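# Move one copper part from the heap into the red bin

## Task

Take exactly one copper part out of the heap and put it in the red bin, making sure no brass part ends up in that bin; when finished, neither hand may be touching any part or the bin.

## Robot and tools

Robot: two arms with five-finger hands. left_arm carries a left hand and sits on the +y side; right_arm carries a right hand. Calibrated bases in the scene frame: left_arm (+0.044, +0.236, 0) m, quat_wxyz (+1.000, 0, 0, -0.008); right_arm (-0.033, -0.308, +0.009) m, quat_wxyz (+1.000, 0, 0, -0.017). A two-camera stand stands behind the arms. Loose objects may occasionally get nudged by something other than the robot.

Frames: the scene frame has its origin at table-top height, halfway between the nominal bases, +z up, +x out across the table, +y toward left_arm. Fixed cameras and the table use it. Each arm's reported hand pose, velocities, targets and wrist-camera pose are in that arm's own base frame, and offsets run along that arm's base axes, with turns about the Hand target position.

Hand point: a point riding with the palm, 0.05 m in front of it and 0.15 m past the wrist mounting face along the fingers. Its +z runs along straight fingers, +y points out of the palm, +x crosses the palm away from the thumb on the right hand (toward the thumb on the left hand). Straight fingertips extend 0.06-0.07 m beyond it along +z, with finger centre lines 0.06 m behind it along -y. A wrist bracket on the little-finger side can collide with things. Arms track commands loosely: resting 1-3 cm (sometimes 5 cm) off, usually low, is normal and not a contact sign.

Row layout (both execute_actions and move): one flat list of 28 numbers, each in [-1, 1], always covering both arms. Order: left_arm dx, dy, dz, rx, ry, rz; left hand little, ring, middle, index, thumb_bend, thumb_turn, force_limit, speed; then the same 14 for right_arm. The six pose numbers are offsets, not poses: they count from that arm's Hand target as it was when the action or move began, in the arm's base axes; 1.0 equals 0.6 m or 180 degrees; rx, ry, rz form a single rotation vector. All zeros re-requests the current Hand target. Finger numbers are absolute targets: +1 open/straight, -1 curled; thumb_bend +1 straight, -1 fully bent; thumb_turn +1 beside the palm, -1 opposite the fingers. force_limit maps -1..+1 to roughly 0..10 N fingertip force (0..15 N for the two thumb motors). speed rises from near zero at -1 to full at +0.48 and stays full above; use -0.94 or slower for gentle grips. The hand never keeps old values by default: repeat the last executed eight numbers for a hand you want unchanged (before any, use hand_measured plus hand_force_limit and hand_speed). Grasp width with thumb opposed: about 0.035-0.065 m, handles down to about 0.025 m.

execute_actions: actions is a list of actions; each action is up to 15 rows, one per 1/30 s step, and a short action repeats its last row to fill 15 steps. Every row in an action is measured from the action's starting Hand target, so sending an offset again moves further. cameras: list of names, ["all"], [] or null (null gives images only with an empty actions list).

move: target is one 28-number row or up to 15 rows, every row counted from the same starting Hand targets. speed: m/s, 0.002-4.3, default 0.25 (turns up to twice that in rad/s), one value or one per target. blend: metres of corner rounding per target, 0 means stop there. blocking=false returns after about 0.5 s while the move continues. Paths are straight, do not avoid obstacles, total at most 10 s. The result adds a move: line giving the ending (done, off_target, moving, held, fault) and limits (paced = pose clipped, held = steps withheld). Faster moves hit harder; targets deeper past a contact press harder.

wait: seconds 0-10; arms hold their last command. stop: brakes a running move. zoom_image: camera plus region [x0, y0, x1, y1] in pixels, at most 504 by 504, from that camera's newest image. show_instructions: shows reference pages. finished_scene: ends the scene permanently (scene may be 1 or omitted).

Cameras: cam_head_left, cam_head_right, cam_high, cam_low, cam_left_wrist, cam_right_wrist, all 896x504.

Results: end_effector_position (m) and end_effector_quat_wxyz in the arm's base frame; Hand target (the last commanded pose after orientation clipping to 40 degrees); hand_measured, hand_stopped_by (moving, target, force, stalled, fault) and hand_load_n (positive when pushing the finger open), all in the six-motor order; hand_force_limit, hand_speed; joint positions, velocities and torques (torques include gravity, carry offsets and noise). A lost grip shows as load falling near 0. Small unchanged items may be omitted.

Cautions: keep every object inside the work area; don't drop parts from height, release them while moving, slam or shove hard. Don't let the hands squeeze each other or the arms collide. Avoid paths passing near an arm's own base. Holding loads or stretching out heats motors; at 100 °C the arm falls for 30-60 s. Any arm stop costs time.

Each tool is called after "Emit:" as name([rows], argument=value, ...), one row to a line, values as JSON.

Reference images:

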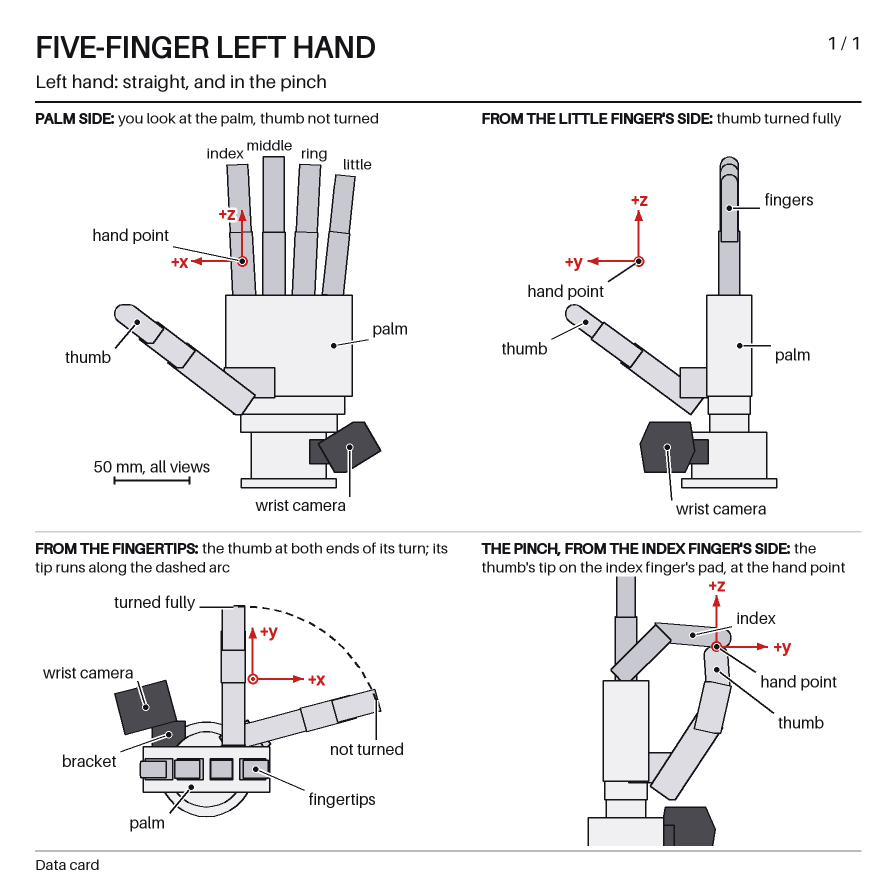

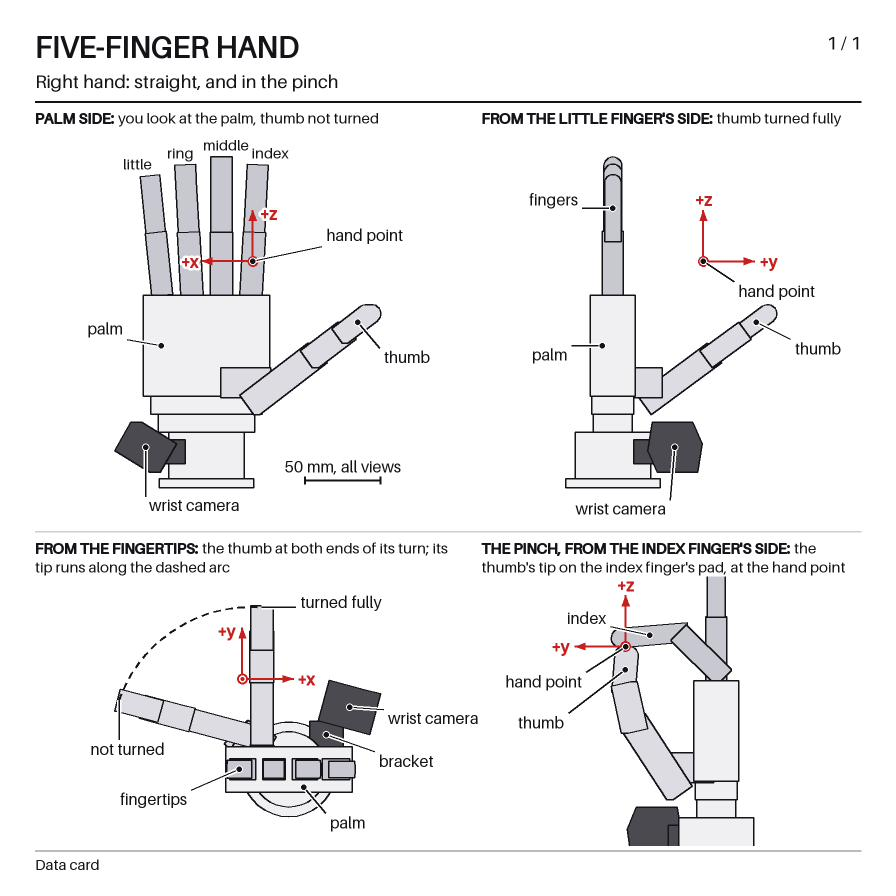

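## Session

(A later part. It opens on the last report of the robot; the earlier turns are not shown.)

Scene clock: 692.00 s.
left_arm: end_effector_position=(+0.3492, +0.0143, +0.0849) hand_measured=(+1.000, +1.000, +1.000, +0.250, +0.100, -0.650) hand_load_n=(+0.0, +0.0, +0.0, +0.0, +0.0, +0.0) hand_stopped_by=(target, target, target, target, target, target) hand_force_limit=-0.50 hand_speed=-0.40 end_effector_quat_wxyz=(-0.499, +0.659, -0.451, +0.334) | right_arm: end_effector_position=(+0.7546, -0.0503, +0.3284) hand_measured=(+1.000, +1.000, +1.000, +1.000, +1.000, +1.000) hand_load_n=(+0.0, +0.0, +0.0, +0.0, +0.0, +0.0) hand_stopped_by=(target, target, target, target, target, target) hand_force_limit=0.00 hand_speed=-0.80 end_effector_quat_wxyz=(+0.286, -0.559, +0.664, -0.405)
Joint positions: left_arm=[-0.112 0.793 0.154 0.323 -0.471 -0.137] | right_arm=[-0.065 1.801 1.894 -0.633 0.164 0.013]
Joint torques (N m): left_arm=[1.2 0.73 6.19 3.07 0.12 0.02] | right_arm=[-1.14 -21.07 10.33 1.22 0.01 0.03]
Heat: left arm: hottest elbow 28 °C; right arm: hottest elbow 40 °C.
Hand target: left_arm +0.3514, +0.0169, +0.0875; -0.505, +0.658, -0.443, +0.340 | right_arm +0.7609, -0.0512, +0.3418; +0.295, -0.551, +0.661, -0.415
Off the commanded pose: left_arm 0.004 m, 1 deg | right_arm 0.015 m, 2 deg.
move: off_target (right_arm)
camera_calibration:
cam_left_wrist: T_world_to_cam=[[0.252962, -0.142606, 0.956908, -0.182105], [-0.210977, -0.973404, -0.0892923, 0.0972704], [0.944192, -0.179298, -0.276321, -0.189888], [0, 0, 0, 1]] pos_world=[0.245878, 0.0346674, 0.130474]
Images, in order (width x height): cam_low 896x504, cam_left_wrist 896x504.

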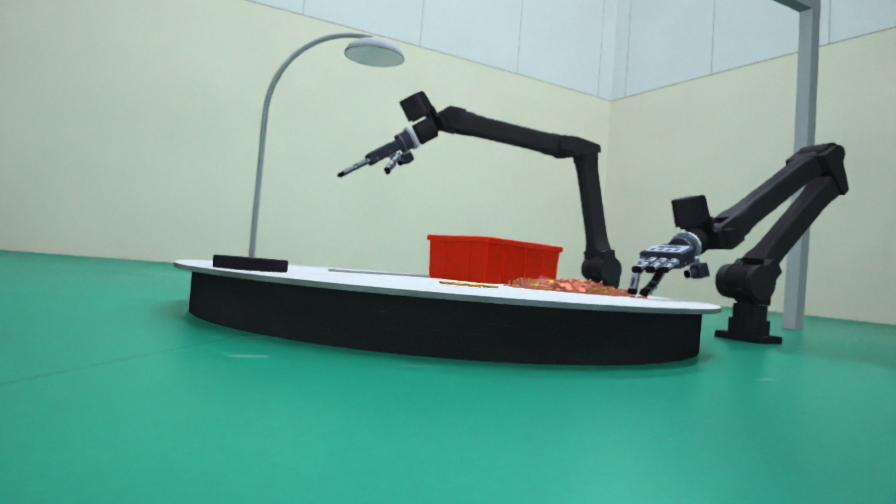

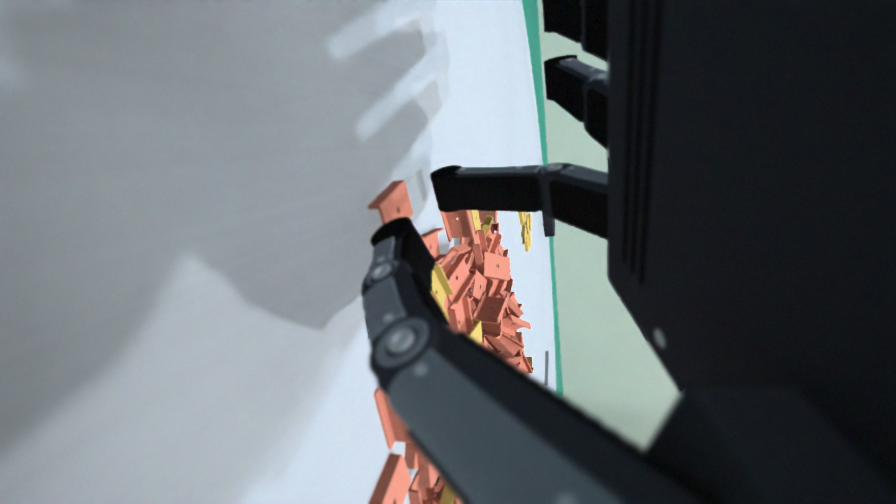

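Emit:
move([
  [-0.006,0.031,0.0333,0,0,-0.033,1,1,1,0.25,0.08,-0.5,-0.5,-0.4, 0,0,0,0,0,0,1,1,1,1,1,1,0,-0.8],
  [-0.006,-0.0023,0.0333,0,0,-0.033,1,1,1,0.25,0.08,-0.5,-0.5,-0.4, 0,0,0,0,0,0,1,1,1,1,1,1,0,-0.8],
  [-0.006,-0.0023,0.003,0,0,-0.033,1,1,1,0.25,0.08,-0.5,-0.5,-0.4, 0,0,0,0,0,0,1,1,1,1,1,1,0,-0.8],
], cameras=["cam_left_wrist","cam_low","cam_head_right"], speed=0.05)

Emit:
zoom_image(camera="cam_low", region=[615, 260, 675, 310])

Emit:
zoom_image(camera="cam_left_wrist", region=[300, 130, 560, 320])

Emit:
zoom_image(camera="cam_head_right", region=[240, 250, 300, 300])

Scene clock: 756.33 s.
left_arm: end_effector_position=(+0.3451, +0.0171, +0.0862) hand_measured=(+1.000, +1.000, +1.000, +0.250, +0.080, -0.500) hand_load_n=(+0.0, +0.0, +0.0, +0.0, +0.0, +0.0) hand_stopped_by=(target, target, target, target, target, target) hand_force_limit=-0.50 hand_speed=-0.40 end_effector_quat_wxyz=(-0.482, +0.637, -0.484, +0.357) | right_arm: end_effector_position=(+0.7546, -0.0503, +0.3284) hand_measured=(+1.000, +1.000, +1.000, +1.000, +1.000, +1.000) hand_load_n=(+0.0, +0.0, +0.0, +0.0, +0.0, +0.0) hand_stopped_by=(target, target, target, target, target, target) hand_force_limit=0.00 hand_speed=-0.80 end_effector_quat_wxyz=(+0.286, -0.559, +0.664, -0.405)
Joint positions: left_arm=[-0.005 0.739 0.139 0.305 -0.277 -0.071] | right_arm=[-0.065 1.801 1.894 -0.633 0.164 0.013]
Joint torques (N m): left_arm=[-0.21 1.03 6.43 3.21 -0.12 -0.07] | right_arm=[-1.2 -21.07 10.35 1.22 0.01 0.03]
Heat: left arm: hottest elbow 28 °C; right arm: hottest elbow 40 °C.
Hand target: left_arm +0.3479, +0.0156, +0.0895; -0.487, +0.634, -0.477, +0.366 | right_arm +0.7609, -0.0512, +0.3418; +0.295, -0.551, +0.661, -0.415
Off the commanded pose: left_arm 0.004 m, 1 deg | right_arm 0.015 m, 2 deg.
move: off_target (right_arm)
camera_calibration:
cam_left_wrist: T_world_to_cam=[[0.240338, -0.166864, 0.95624, -0.177012], [-0.304843, -0.948249, -0.0888514, 0.131194], [0.921579, -0.270148, -0.278767, -0.175575], [0, 0, 0, 1]] pos_world=[0.244343, 0.0474367, 0.131979]
Images, in order (width x height): cam_head_right 896x504, cam_low 896x504, cam_left_wrist 896x504.

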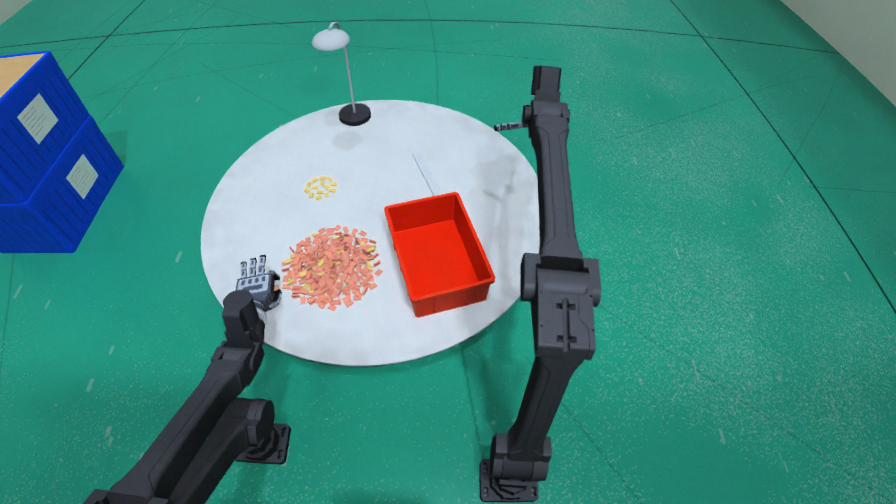

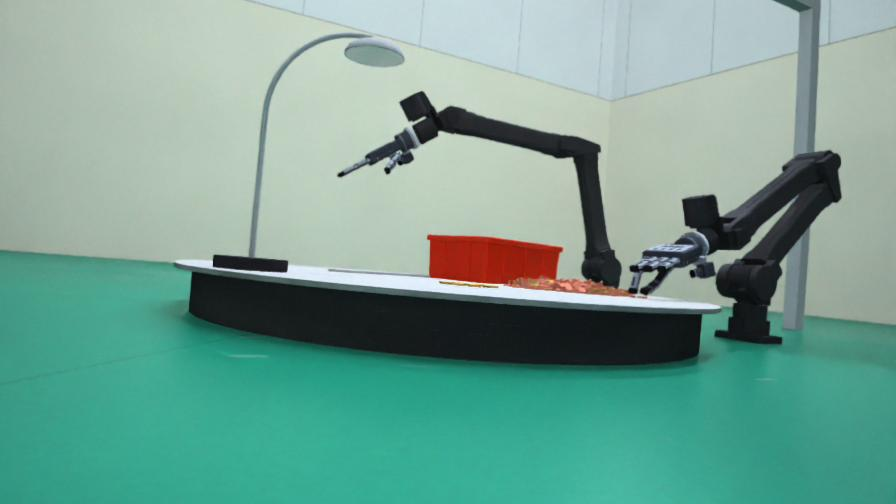

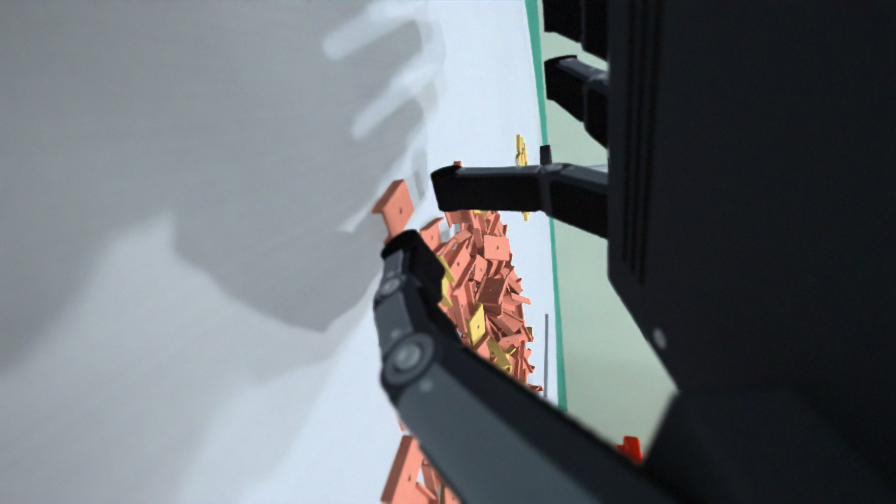

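Scaled by 8.400 from the camera's 896x504 image, which has a finer 1280x720 frame.

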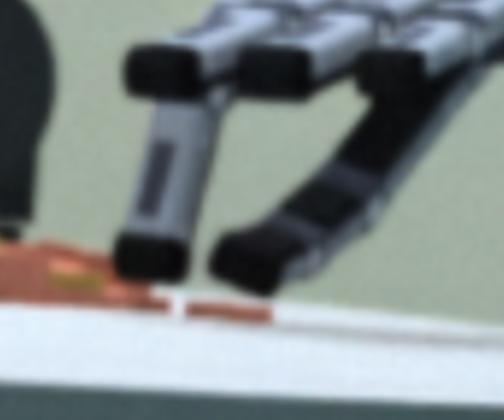

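Scaled by 1.938 from the camera's 896x504 image, which has a finer 1280x720 frame.

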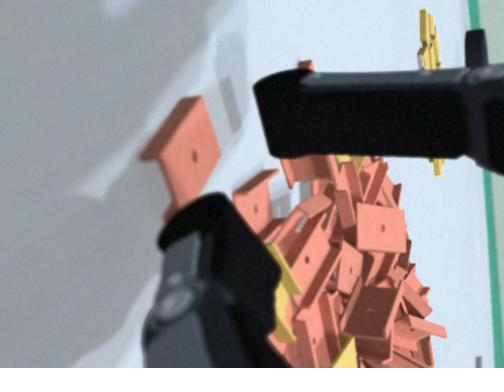

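Scaled by 8.400 from the camera's 896x504 image, which has a finer 1280x720 frame.

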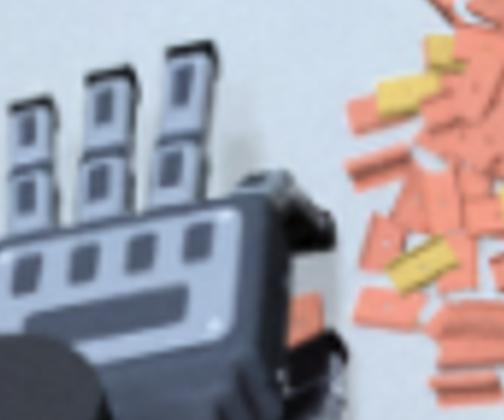

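Emit:
move(target=[-0.002,0.0033,-0.0095,0,0,0,1,1,1,0.25,0.08,-0.5,-0.5,-0.4, 0,0,0,0,0,0,1,1,1,1,1,1,0,-0.8], cameras=["cam_left_wrist","cam_low","cam_head_right"], speed=0.03)

Emit:
zoom_image(camera="cam_low", region=[615, 260, 675, 310])

Emit:
zoom_image(camera="cam_left_wrist", region=[340, 150, 500, 270])

Emit:
zoom_image(camera="cam_head_right", region=[240, 250, 300, 300])

Scene clock: 785.27 s.
left_arm: end_effector_position=(+0.3444, +0.0165, +0.0811) hand_measured=(+1.000, +1.000, +1.000, +0.250, +0.080, -0.500) hand_load_n=(+0.0, +0.0, +0.0, +0.0, +0.0, +0.0) hand_stopped_by=(target, target, target, target, target, target) hand_force_limit=-0.50 hand_speed=-0.40 end_effector_quat_wxyz=(-0.482, +0.636, -0.484, +0.359) | right_arm: end_effector_position=(+0.7546, -0.0503, +0.3284) hand_measured=(+1.000, +1.000, +1.000, +1.000, +1.000, +1.000) hand_load_n=(+0.0, +0.0, -0.5, +0.0, +0.0, +0.0) hand_stopped_by=(target, target, target, target, target, target) hand_force_limit=0.00 hand_speed=-0.80 end_effector_quat_wxyz=(+0.286, -0.559, +0.664, -0.405)
Joint positions: left_arm=[-0.005 0.759 0.127 0.34 -0.274 -0.071] | right_arm=[-0.065 1.801 1.894 -0.633 0.164 0.013]
Joint torques (N m): left_arm=[0.79 0.97 6.27 3.18 0.18 -0.03] | right_arm=[-1.2 -21.07 10.33 1.21 0.01 0.03]
Motor temperatures (°C): left_arm=[22 19 29 19 20 20] | right_arm=[21 29 41 20 18 19]
Heat: left arm: hottest elbow 29 °C; right arm: hottest elbow 41 °C.
Hand target: left_arm +0.3466, +0.0175, +0.0836; -0.487, +0.634, -0.477, +0.366 | right_arm +0.7609, -0.0512, +0.3418; +0.295, -0.551, +0.661, -0.415
Off the commanded pose: left_arm 0.004 m, 1 deg | right_arm 0.015 m, 2 deg.
move: off_target (right_arm)
camera_calibration:
cam_left_wrist: T_world_to_cam=[[0.237817, -0.166665, 0.956904, -0.171324], [-0.307406, -0.947443, -0.0886185, 0.130819], [0.921382, -0.273083, -0.276552, -0.176676], [0, 0, 0, 1]] pos_world=[0.243745, 0.0471428, 0.126674]
Images, in order (width x height): cam_head_right 896x504, cam_low 896x504, cam_left_wrist 896x504.

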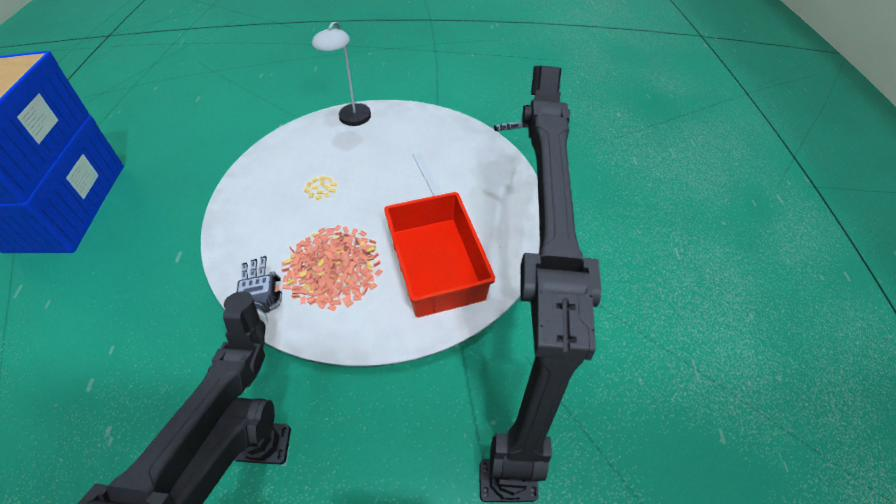

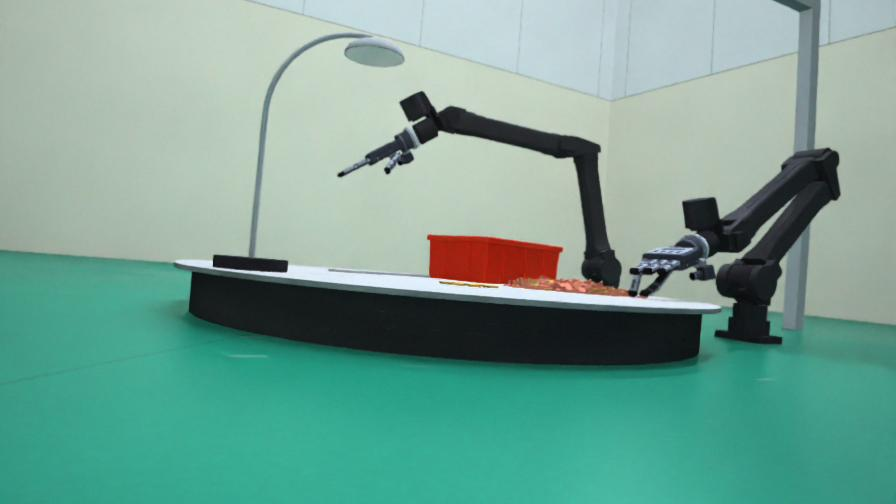

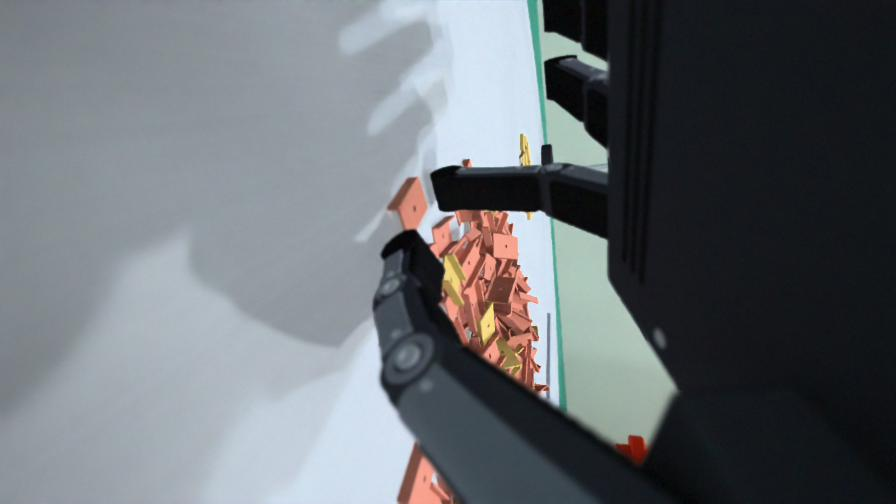

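Scaled by 8.400 from the camera's 896x504 image, which has a finer 1280x720 frame.

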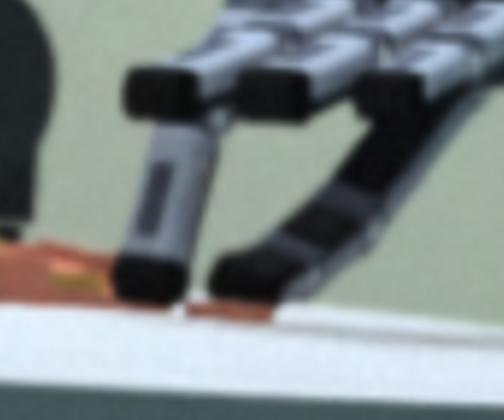

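Scaled by 3.150 from the camera's 896x504 image, which has a finer 1280x720 frame.

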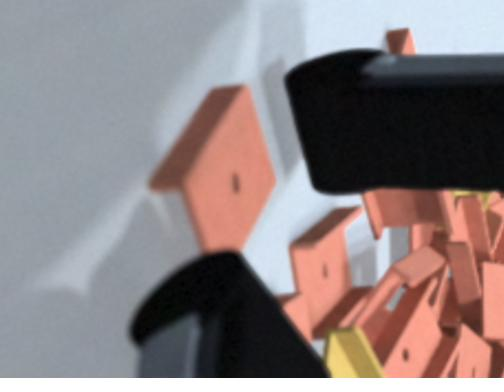

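Scaled by 8.400 from the camera's 896x504 image, which has a finer 1280x720 frame.

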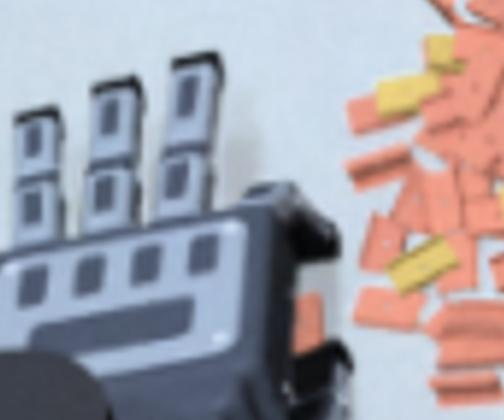

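Emit:
move(target=[0,0,0,0,0,0,1,1,1,-0.2,0.08,-0.5,-0.4,-0.85, 0,0,0,0,0,0,1,1,1,1,1,1,0,-0.8], cameras=["cam_left_wrist","cam_low","cam_head_right"], speed=0.03)

Emit:
zoom_image(camera="cam_low", region=[615, 260, 675, 310])

Emit:
zoom_image(camera="cam_left_wrist", region=[340, 150, 500, 270])

Emit:
zoom_image(camera="cam_head_right", region=[240, 250, 300, 300])

Scene clock: 801.13 s.
left_arm: end_effector_position=(+0.3463, +0.0164, +0.0845) hand_measured=(+1.000, +1.000, +1.000, -0.200, +0.080, -0.500) hand_load_n=(+0.0, +0.0, +0.0, +1.0, -0.5, +0.0) hand_stopped_by=(target, target, target, target, target, target) hand_force_limit=-0.40 hand_speed=-0.85 end_effector_quat_wxyz=(-0.485, +0.634, -0.480, +0.364) | right_arm: end_effector_position=(+0.7546, -0.0503, +0.3284) hand_measured=(+1.000, +1.000, +1.000, +1.000, +1.000, +1.000) hand_load_n=(+0.0, +0.0, +0.0, +0.0, +0.0, +0.0) hand_stopped_by=(target, target, target, target, target, target) hand_force_limit=0.00 hand_speed=-0.80 end_effector_quat_wxyz=(+0.286, -0.559, +0.664, -0.405)
Joint positions: left_arm=[-0.005 0.759 0.127 0.354 -0.274 -0.073] | right_arm=[-0.065 1.801 1.894 -0.633 0.164 0.013]
Joint torques (N m): left_arm=[0.79 1.08 6.24 2.76 0.17 -0.03] | right_arm=[-1.2 -21.07 10.33 1.21 0.02 0.03]
Heat: left arm: hottest elbow 29 °C; right arm: hottest elbow 41 °C.
Hand target: left_arm +0.3466, +0.0175, +0.0836; -0.487, +0.634, -0.477, +0.366 | right_arm +0.7609, -0.0512, +0.3418; +0.295, -0.551, +0.661, -0.415
Off the commanded pose: left_arm 0.001 m, 1 deg | right_arm 0.015 m, 2 deg.
move: off_target (right_arm)
camera_calibration:
cam_left_wrist: T_world_to_cam=[[0.224304, -0.165154, 0.960423, -0.170628], [-0.305746, -0.9477, -0.0915603, 0.131238], [0.925315, -0.273108, -0.263068, -0.179968], [0, 0, 0, 1]] pos_world=[0.244925, 0.0470441, 0.128547]
Images, in order (width x height): cam_head_right 896x504, cam_low 896x504, cam_left_wrist 896x504.

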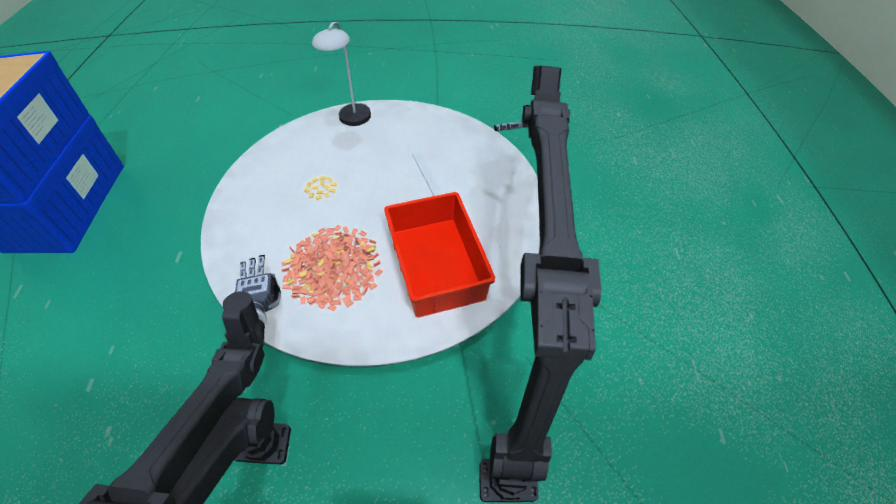

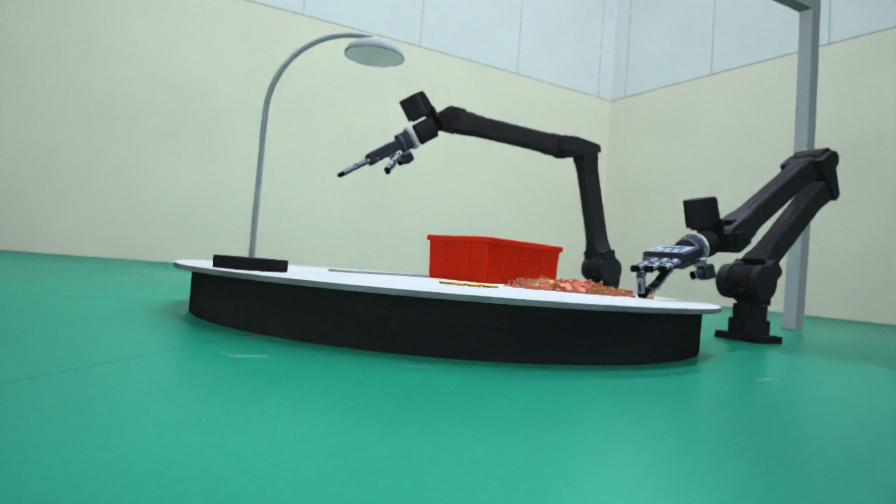

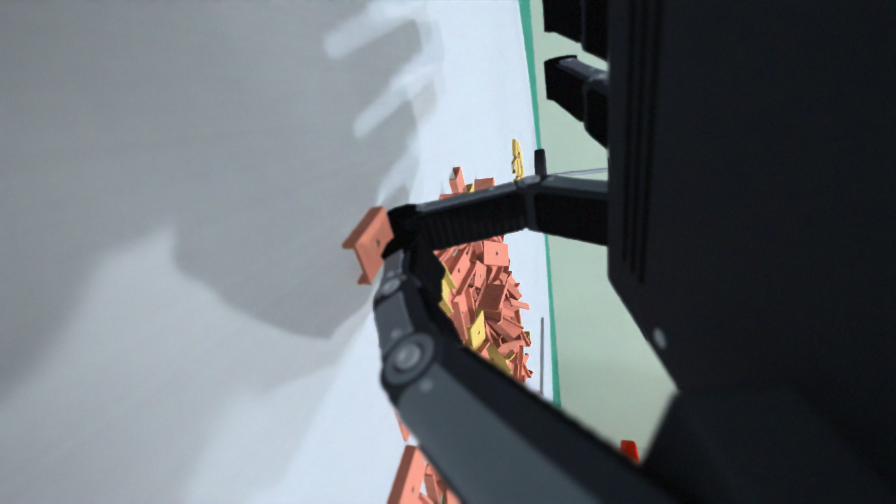

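Scaled by 8.400 from the camera's 896x504 image, which has a finer 1280x720 frame.

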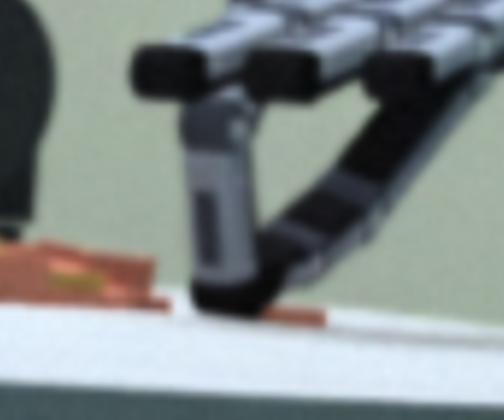

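Scaled by 3.150 from the camera's 896x504 image, which has a finer 1280x720 frame.

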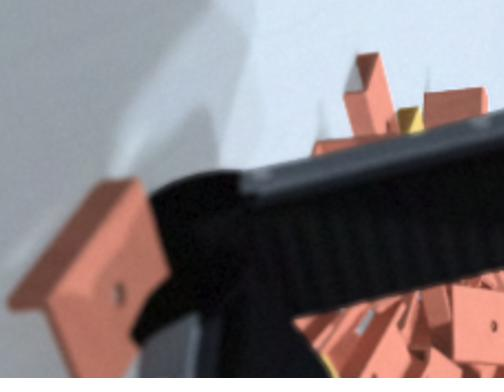

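Scaled by 8.400 from the camera's 896x504 image, which has a finer 1280x720 frame.

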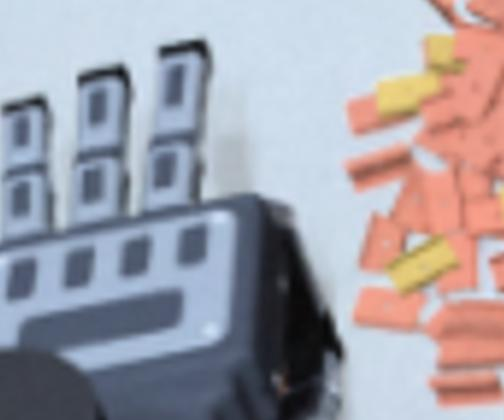

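Emit:
move(target=[0,0,0.06,0,0,0,1,1,1,0.25,0.08,-0.5,-0.5,-0.4,0,0,0,0,0,0,1,1,1,1,1,1,0,-0.8], speed=0.06, cameras=["cam_left_wrist","cam_head_right","cam_head_left","cam_low"])

Scene clock: 836.27 s.
left_arm: end_effector_position=(+0.3269, +0.0165, +0.0836) hand_measured=(+1.000, +1.000, +1.000, +0.250, +0.080, -0.500) hand_load_n=(+0.0, +0.0, +0.0, +0.0, +0.0, +0.0) hand_stopped_by=(target, target, target, target, target, target) hand_force_limit=-0.50 hand_speed=-0.40 end_effector_quat_wxyz=(-0.472, +0.643, -0.493, +0.347) | right_arm: end_effector_position=(+0.7546, -0.0503, +0.3284) hand_measured=(+1.000, +1.000, +1.000, +1.000, +1.000, +1.000) hand_load_n=(+0.0, +0.0, +0.0, +0.0, +0.0, +0.0) hand_stopped_by=(target, target, target, target, target, target) hand_force_limit=0.00 hand_speed=-0.80 end_effector_quat_wxyz=(+0.286, -0.559, +0.664, -0.405)
Joint positions: left_arm=[-0.005 0.616 0.13 0.156 -0.274 -0.073] | right_arm=[-0.065 1.801 1.894 -0.633 0.164 0.013]
Joint torques (N m): left_arm=[0.85 0.62 11.69 1.66 0.16 -0.02] | right_arm=[-1.14 -21.13 10.33 1.22 0.02 0.03]
Heat: left arm: hottest elbow 30 °C; right arm: hottest elbow 41 °C.
Hand target: left_arm +0.3466, +0.0175, +0.1197; -0.487, +0.634, -0.477, +0.366 | right_arm +0.7609, -0.0512, +0.3418; +0.295, -0.551, +0.661, -0.415
Off the commanded pose: left_arm 0.041 m, 3 deg | right_arm 0.015 m, 2 deg.
move: off_target (left_arm, right_arm)
camera_calibration:
cam_left_wrist: T_world_to_cam=[[0.273708, -0.165383, 0.947487, -0.18056], [-0.310037, -0.947693, -0.0758564, 0.125449], [0.910473, -0.272994, -0.310666, -0.153417], [0, 0, 0, 1]] pos_world=[0.227997, 0.0471437, 0.132933]
Images, in order (width x height): cam_head_left 896x504, cam_head_right 896x504, cam_low 896x504, cam_left_wrist 896x504.

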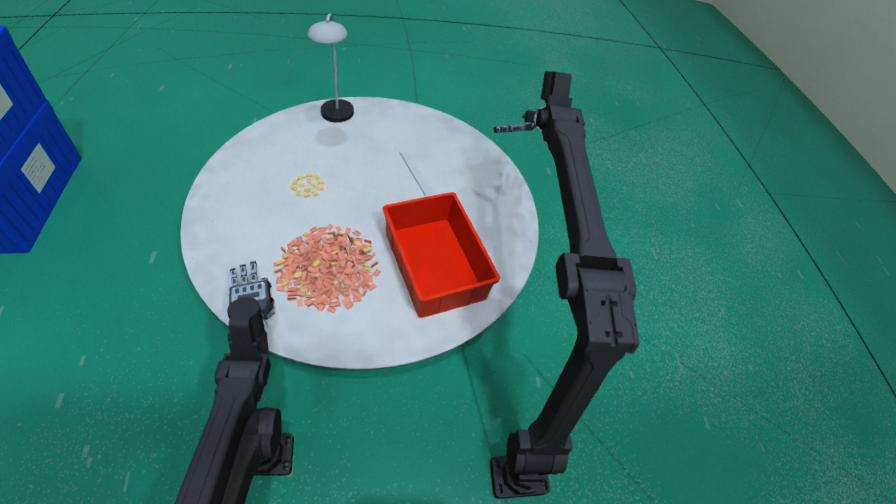

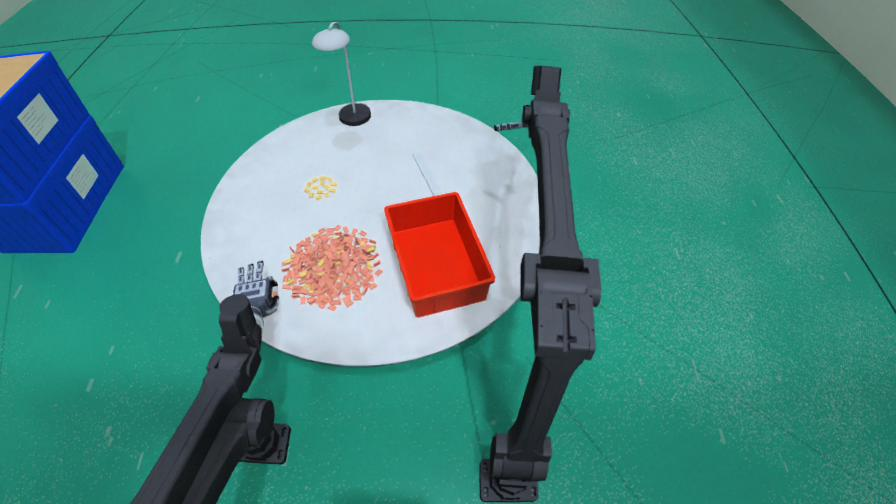

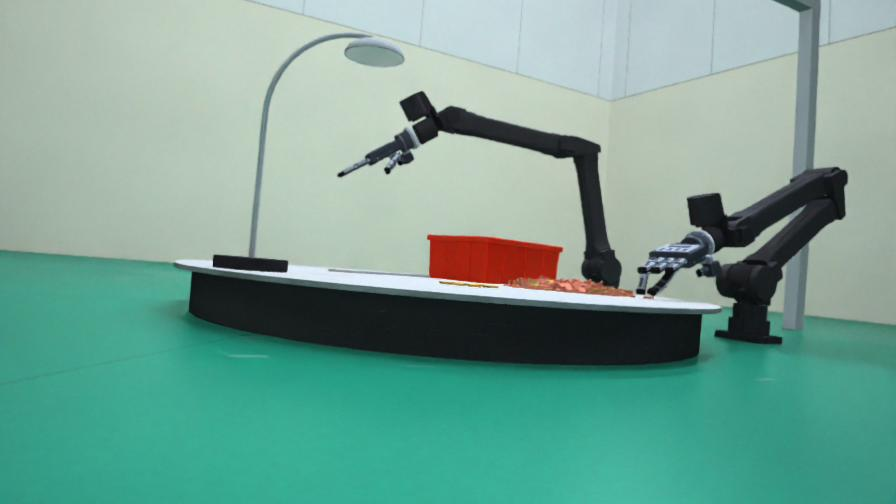

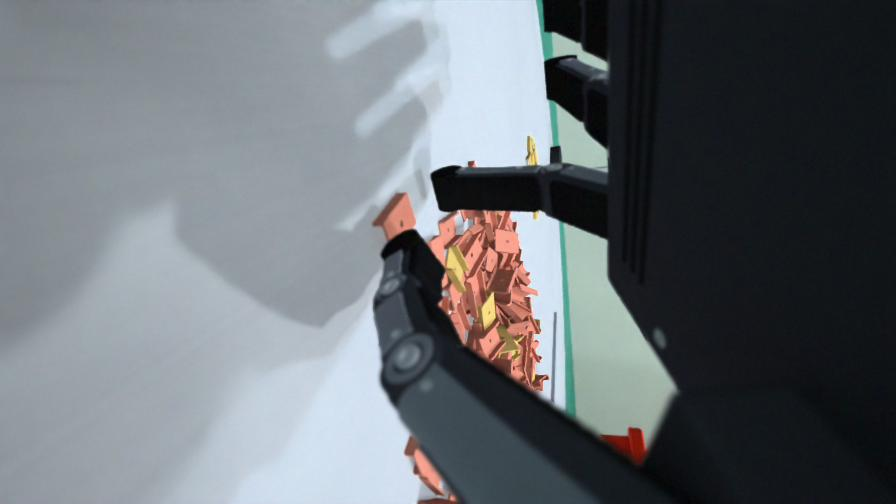

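Emit:
move(target=[0.02,0,0.06,0,0,0,1,1,1,0.25,0.08,-0.5,-0.5,-0.4,0,0,0,0,0,0,1,1,1,1,1,1,0,-0.8], speed=0.08, cameras=["cam_left_wrist","cam_head_right","cam_low"])

Scene clock: 844.13 s.
left_arm: end_effector_position=(+0.3413, +0.0165, +0.1218) hand_measured=(+1.000, +1.000, +1.000, +0.250, +0.080, -0.500) hand_load_n=(+0.0, +0.0, +0.0, +0.0, +0.5, +0.0) hand_stopped_by=(target, target, target, target, target, target) hand_force_limit=-0.50 hand_speed=-0.40 end_effector_quat_wxyz=(-0.475, +0.641, -0.490, +0.351) | right_arm: end_effector_position=(+0.7546, -0.0503, +0.3284) hand_measured=(+1.000, +1.000, +1.000, +1.000, +1.000, +1.000) hand_load_n=(+0.0, +0.0, +0.0, +0.0, +0.0, -0.5) hand_stopped_by=(target, target, target, target, target, target) hand_force_limit=0.00 hand_speed=-0.80 end_effector_quat_wxyz=(+0.286, -0.559, +0.664, -0.405)
Joint positions: left_arm=[-0.005 0.593 0.227 0.047 -0.274 -0.073] | right_arm=[-0.065 1.801 1.894 -0.633 0.164 0.013]
Joint torques (N m): left_arm=[0.79 1.32 12.07 1.65 0.16 -0.02] | right_arm=[-1.14 -21.07 10.33 1.21 0.02 0.03]
Heat: left arm: hottest elbow 30 °C; right arm: hottest elbow 41 °C.
Hand target: left_arm +0.3586, +0.0175, +0.1559; -0.487, +0.634, -0.477, +0.366 | right_arm +0.7609, -0.0512, +0.3418; +0.295, -0.551, +0.661, -0.415
Off the commanded pose: left_arm 0.038 m, 3 deg | right_arm 0.015 m, 2 deg.
move: off_target (left_arm, right_arm)
camera_calibration:
cam_left_wrist: T_world_to_cam=[[0.263026, -0.16536, 0.950512, -0.217416], [-0.309262, -0.947666, -0.0792863, 0.132835], [0.913879, -0.273103, -0.3004, -0.157038], [0, 0, 0, 1]] pos_world=[0.241781, 0.0470439, 0.170014]
Images, in order (width x height): cam_head_right 896x504, cam_low 896x504, cam_left_wrist 896x504.

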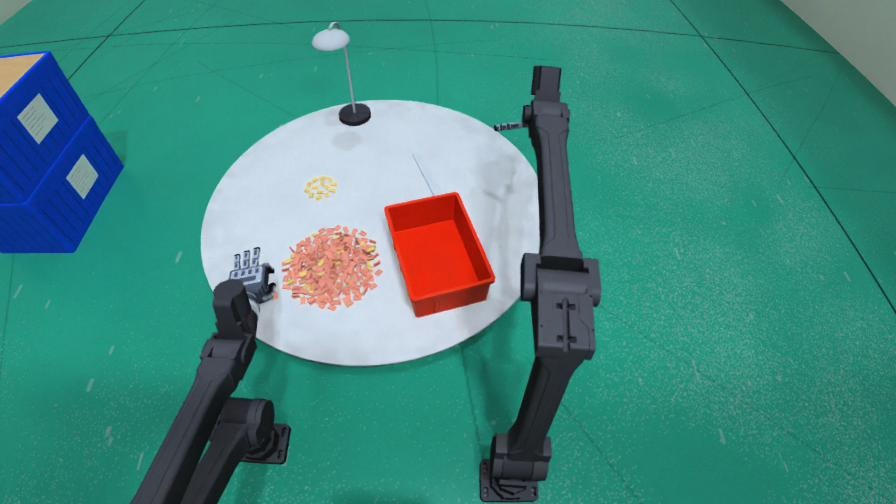

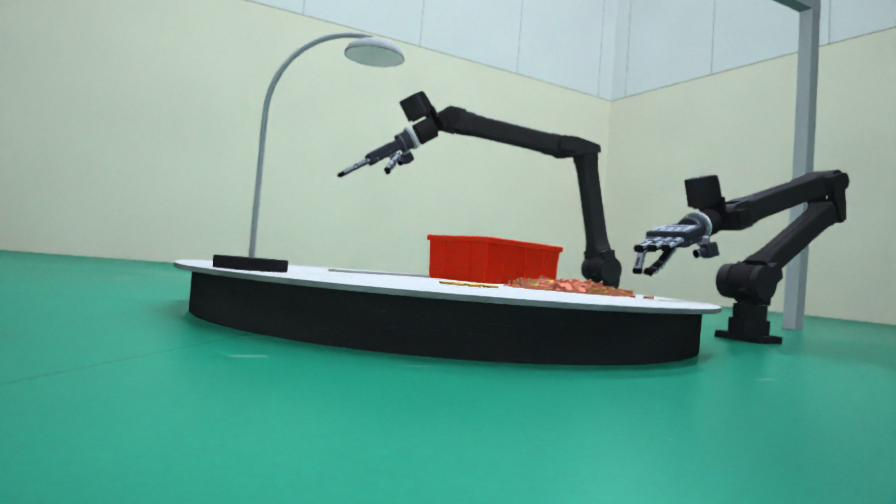

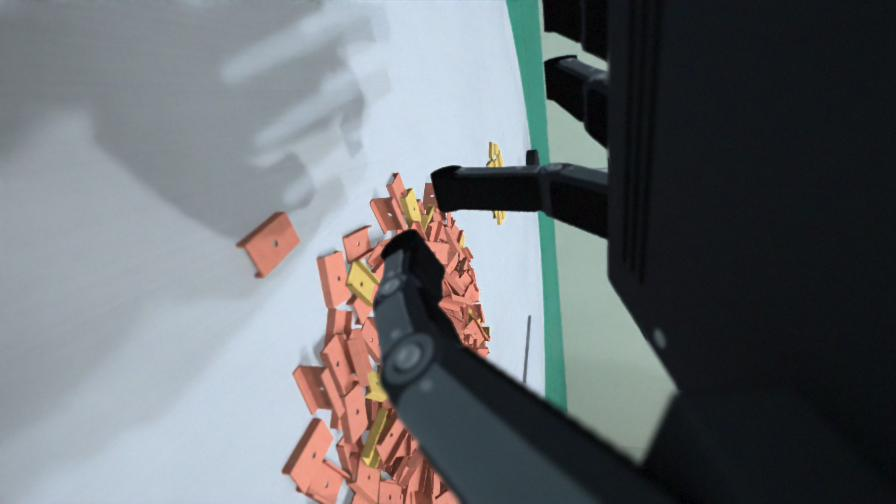

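Emit:
zoom_image(camera="cam_left_wrist", region=[200, 170, 360, 300])

Emit:
zoom_image(camera="cam_low", region=[615, 260, 675, 310])

Emit:
zoom_image(camera="cam_head_right", region=[240, 250, 300, 300])

Scaled by 3.150 from the camera's 896x504 image, which has a finer 1280x720 frame.

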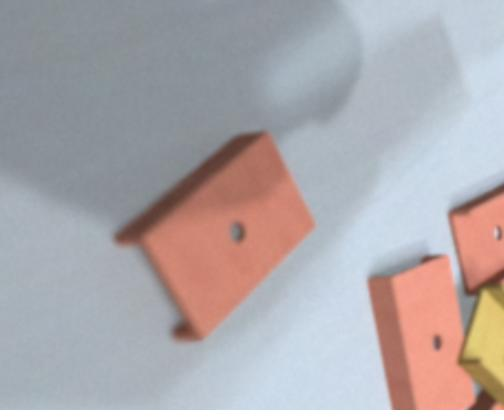

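Scaled by 8.400 from the camera's 896x504 image, which has a finer 1280x720 frame.

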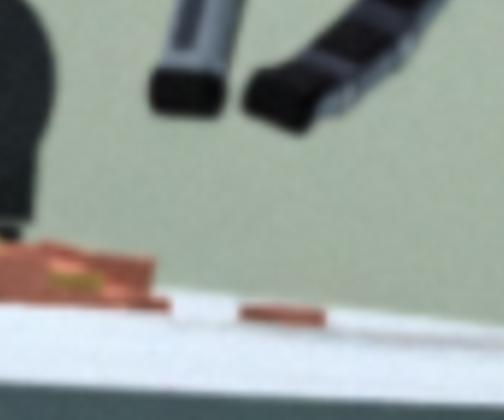

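Scaled by 8.400 from the camera's 896x504 image, which has a finer 1280x720 frame.

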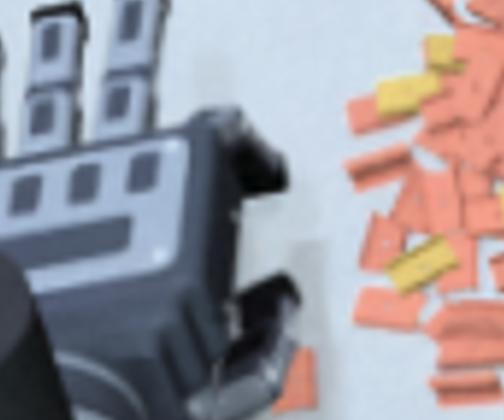

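Emit:
zoom_image(camera="cam_left_wrist", region=[230, 160, 440, 310])

Emit:
zoom_image(camera="cam_left_wrist", region=[260, 300, 470, 504])

Scaled by 2.400 from the camera's 896x504 image, which has a finer 1280x720 frame.

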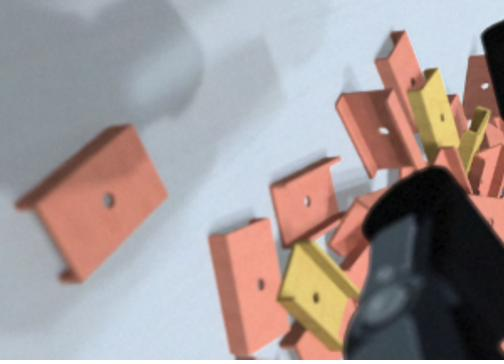

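Scaled by 2.400 from the camera's 896x504 image, which has a finer 1280x720 frame.

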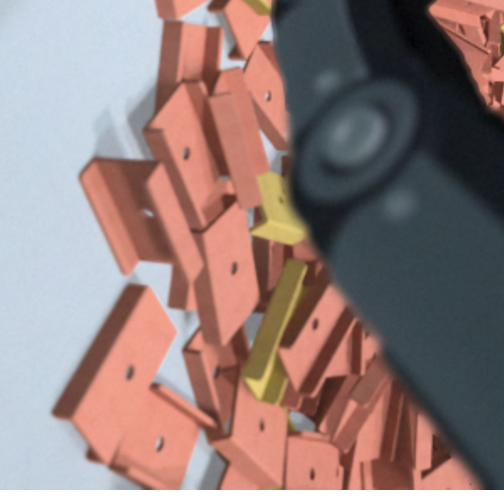

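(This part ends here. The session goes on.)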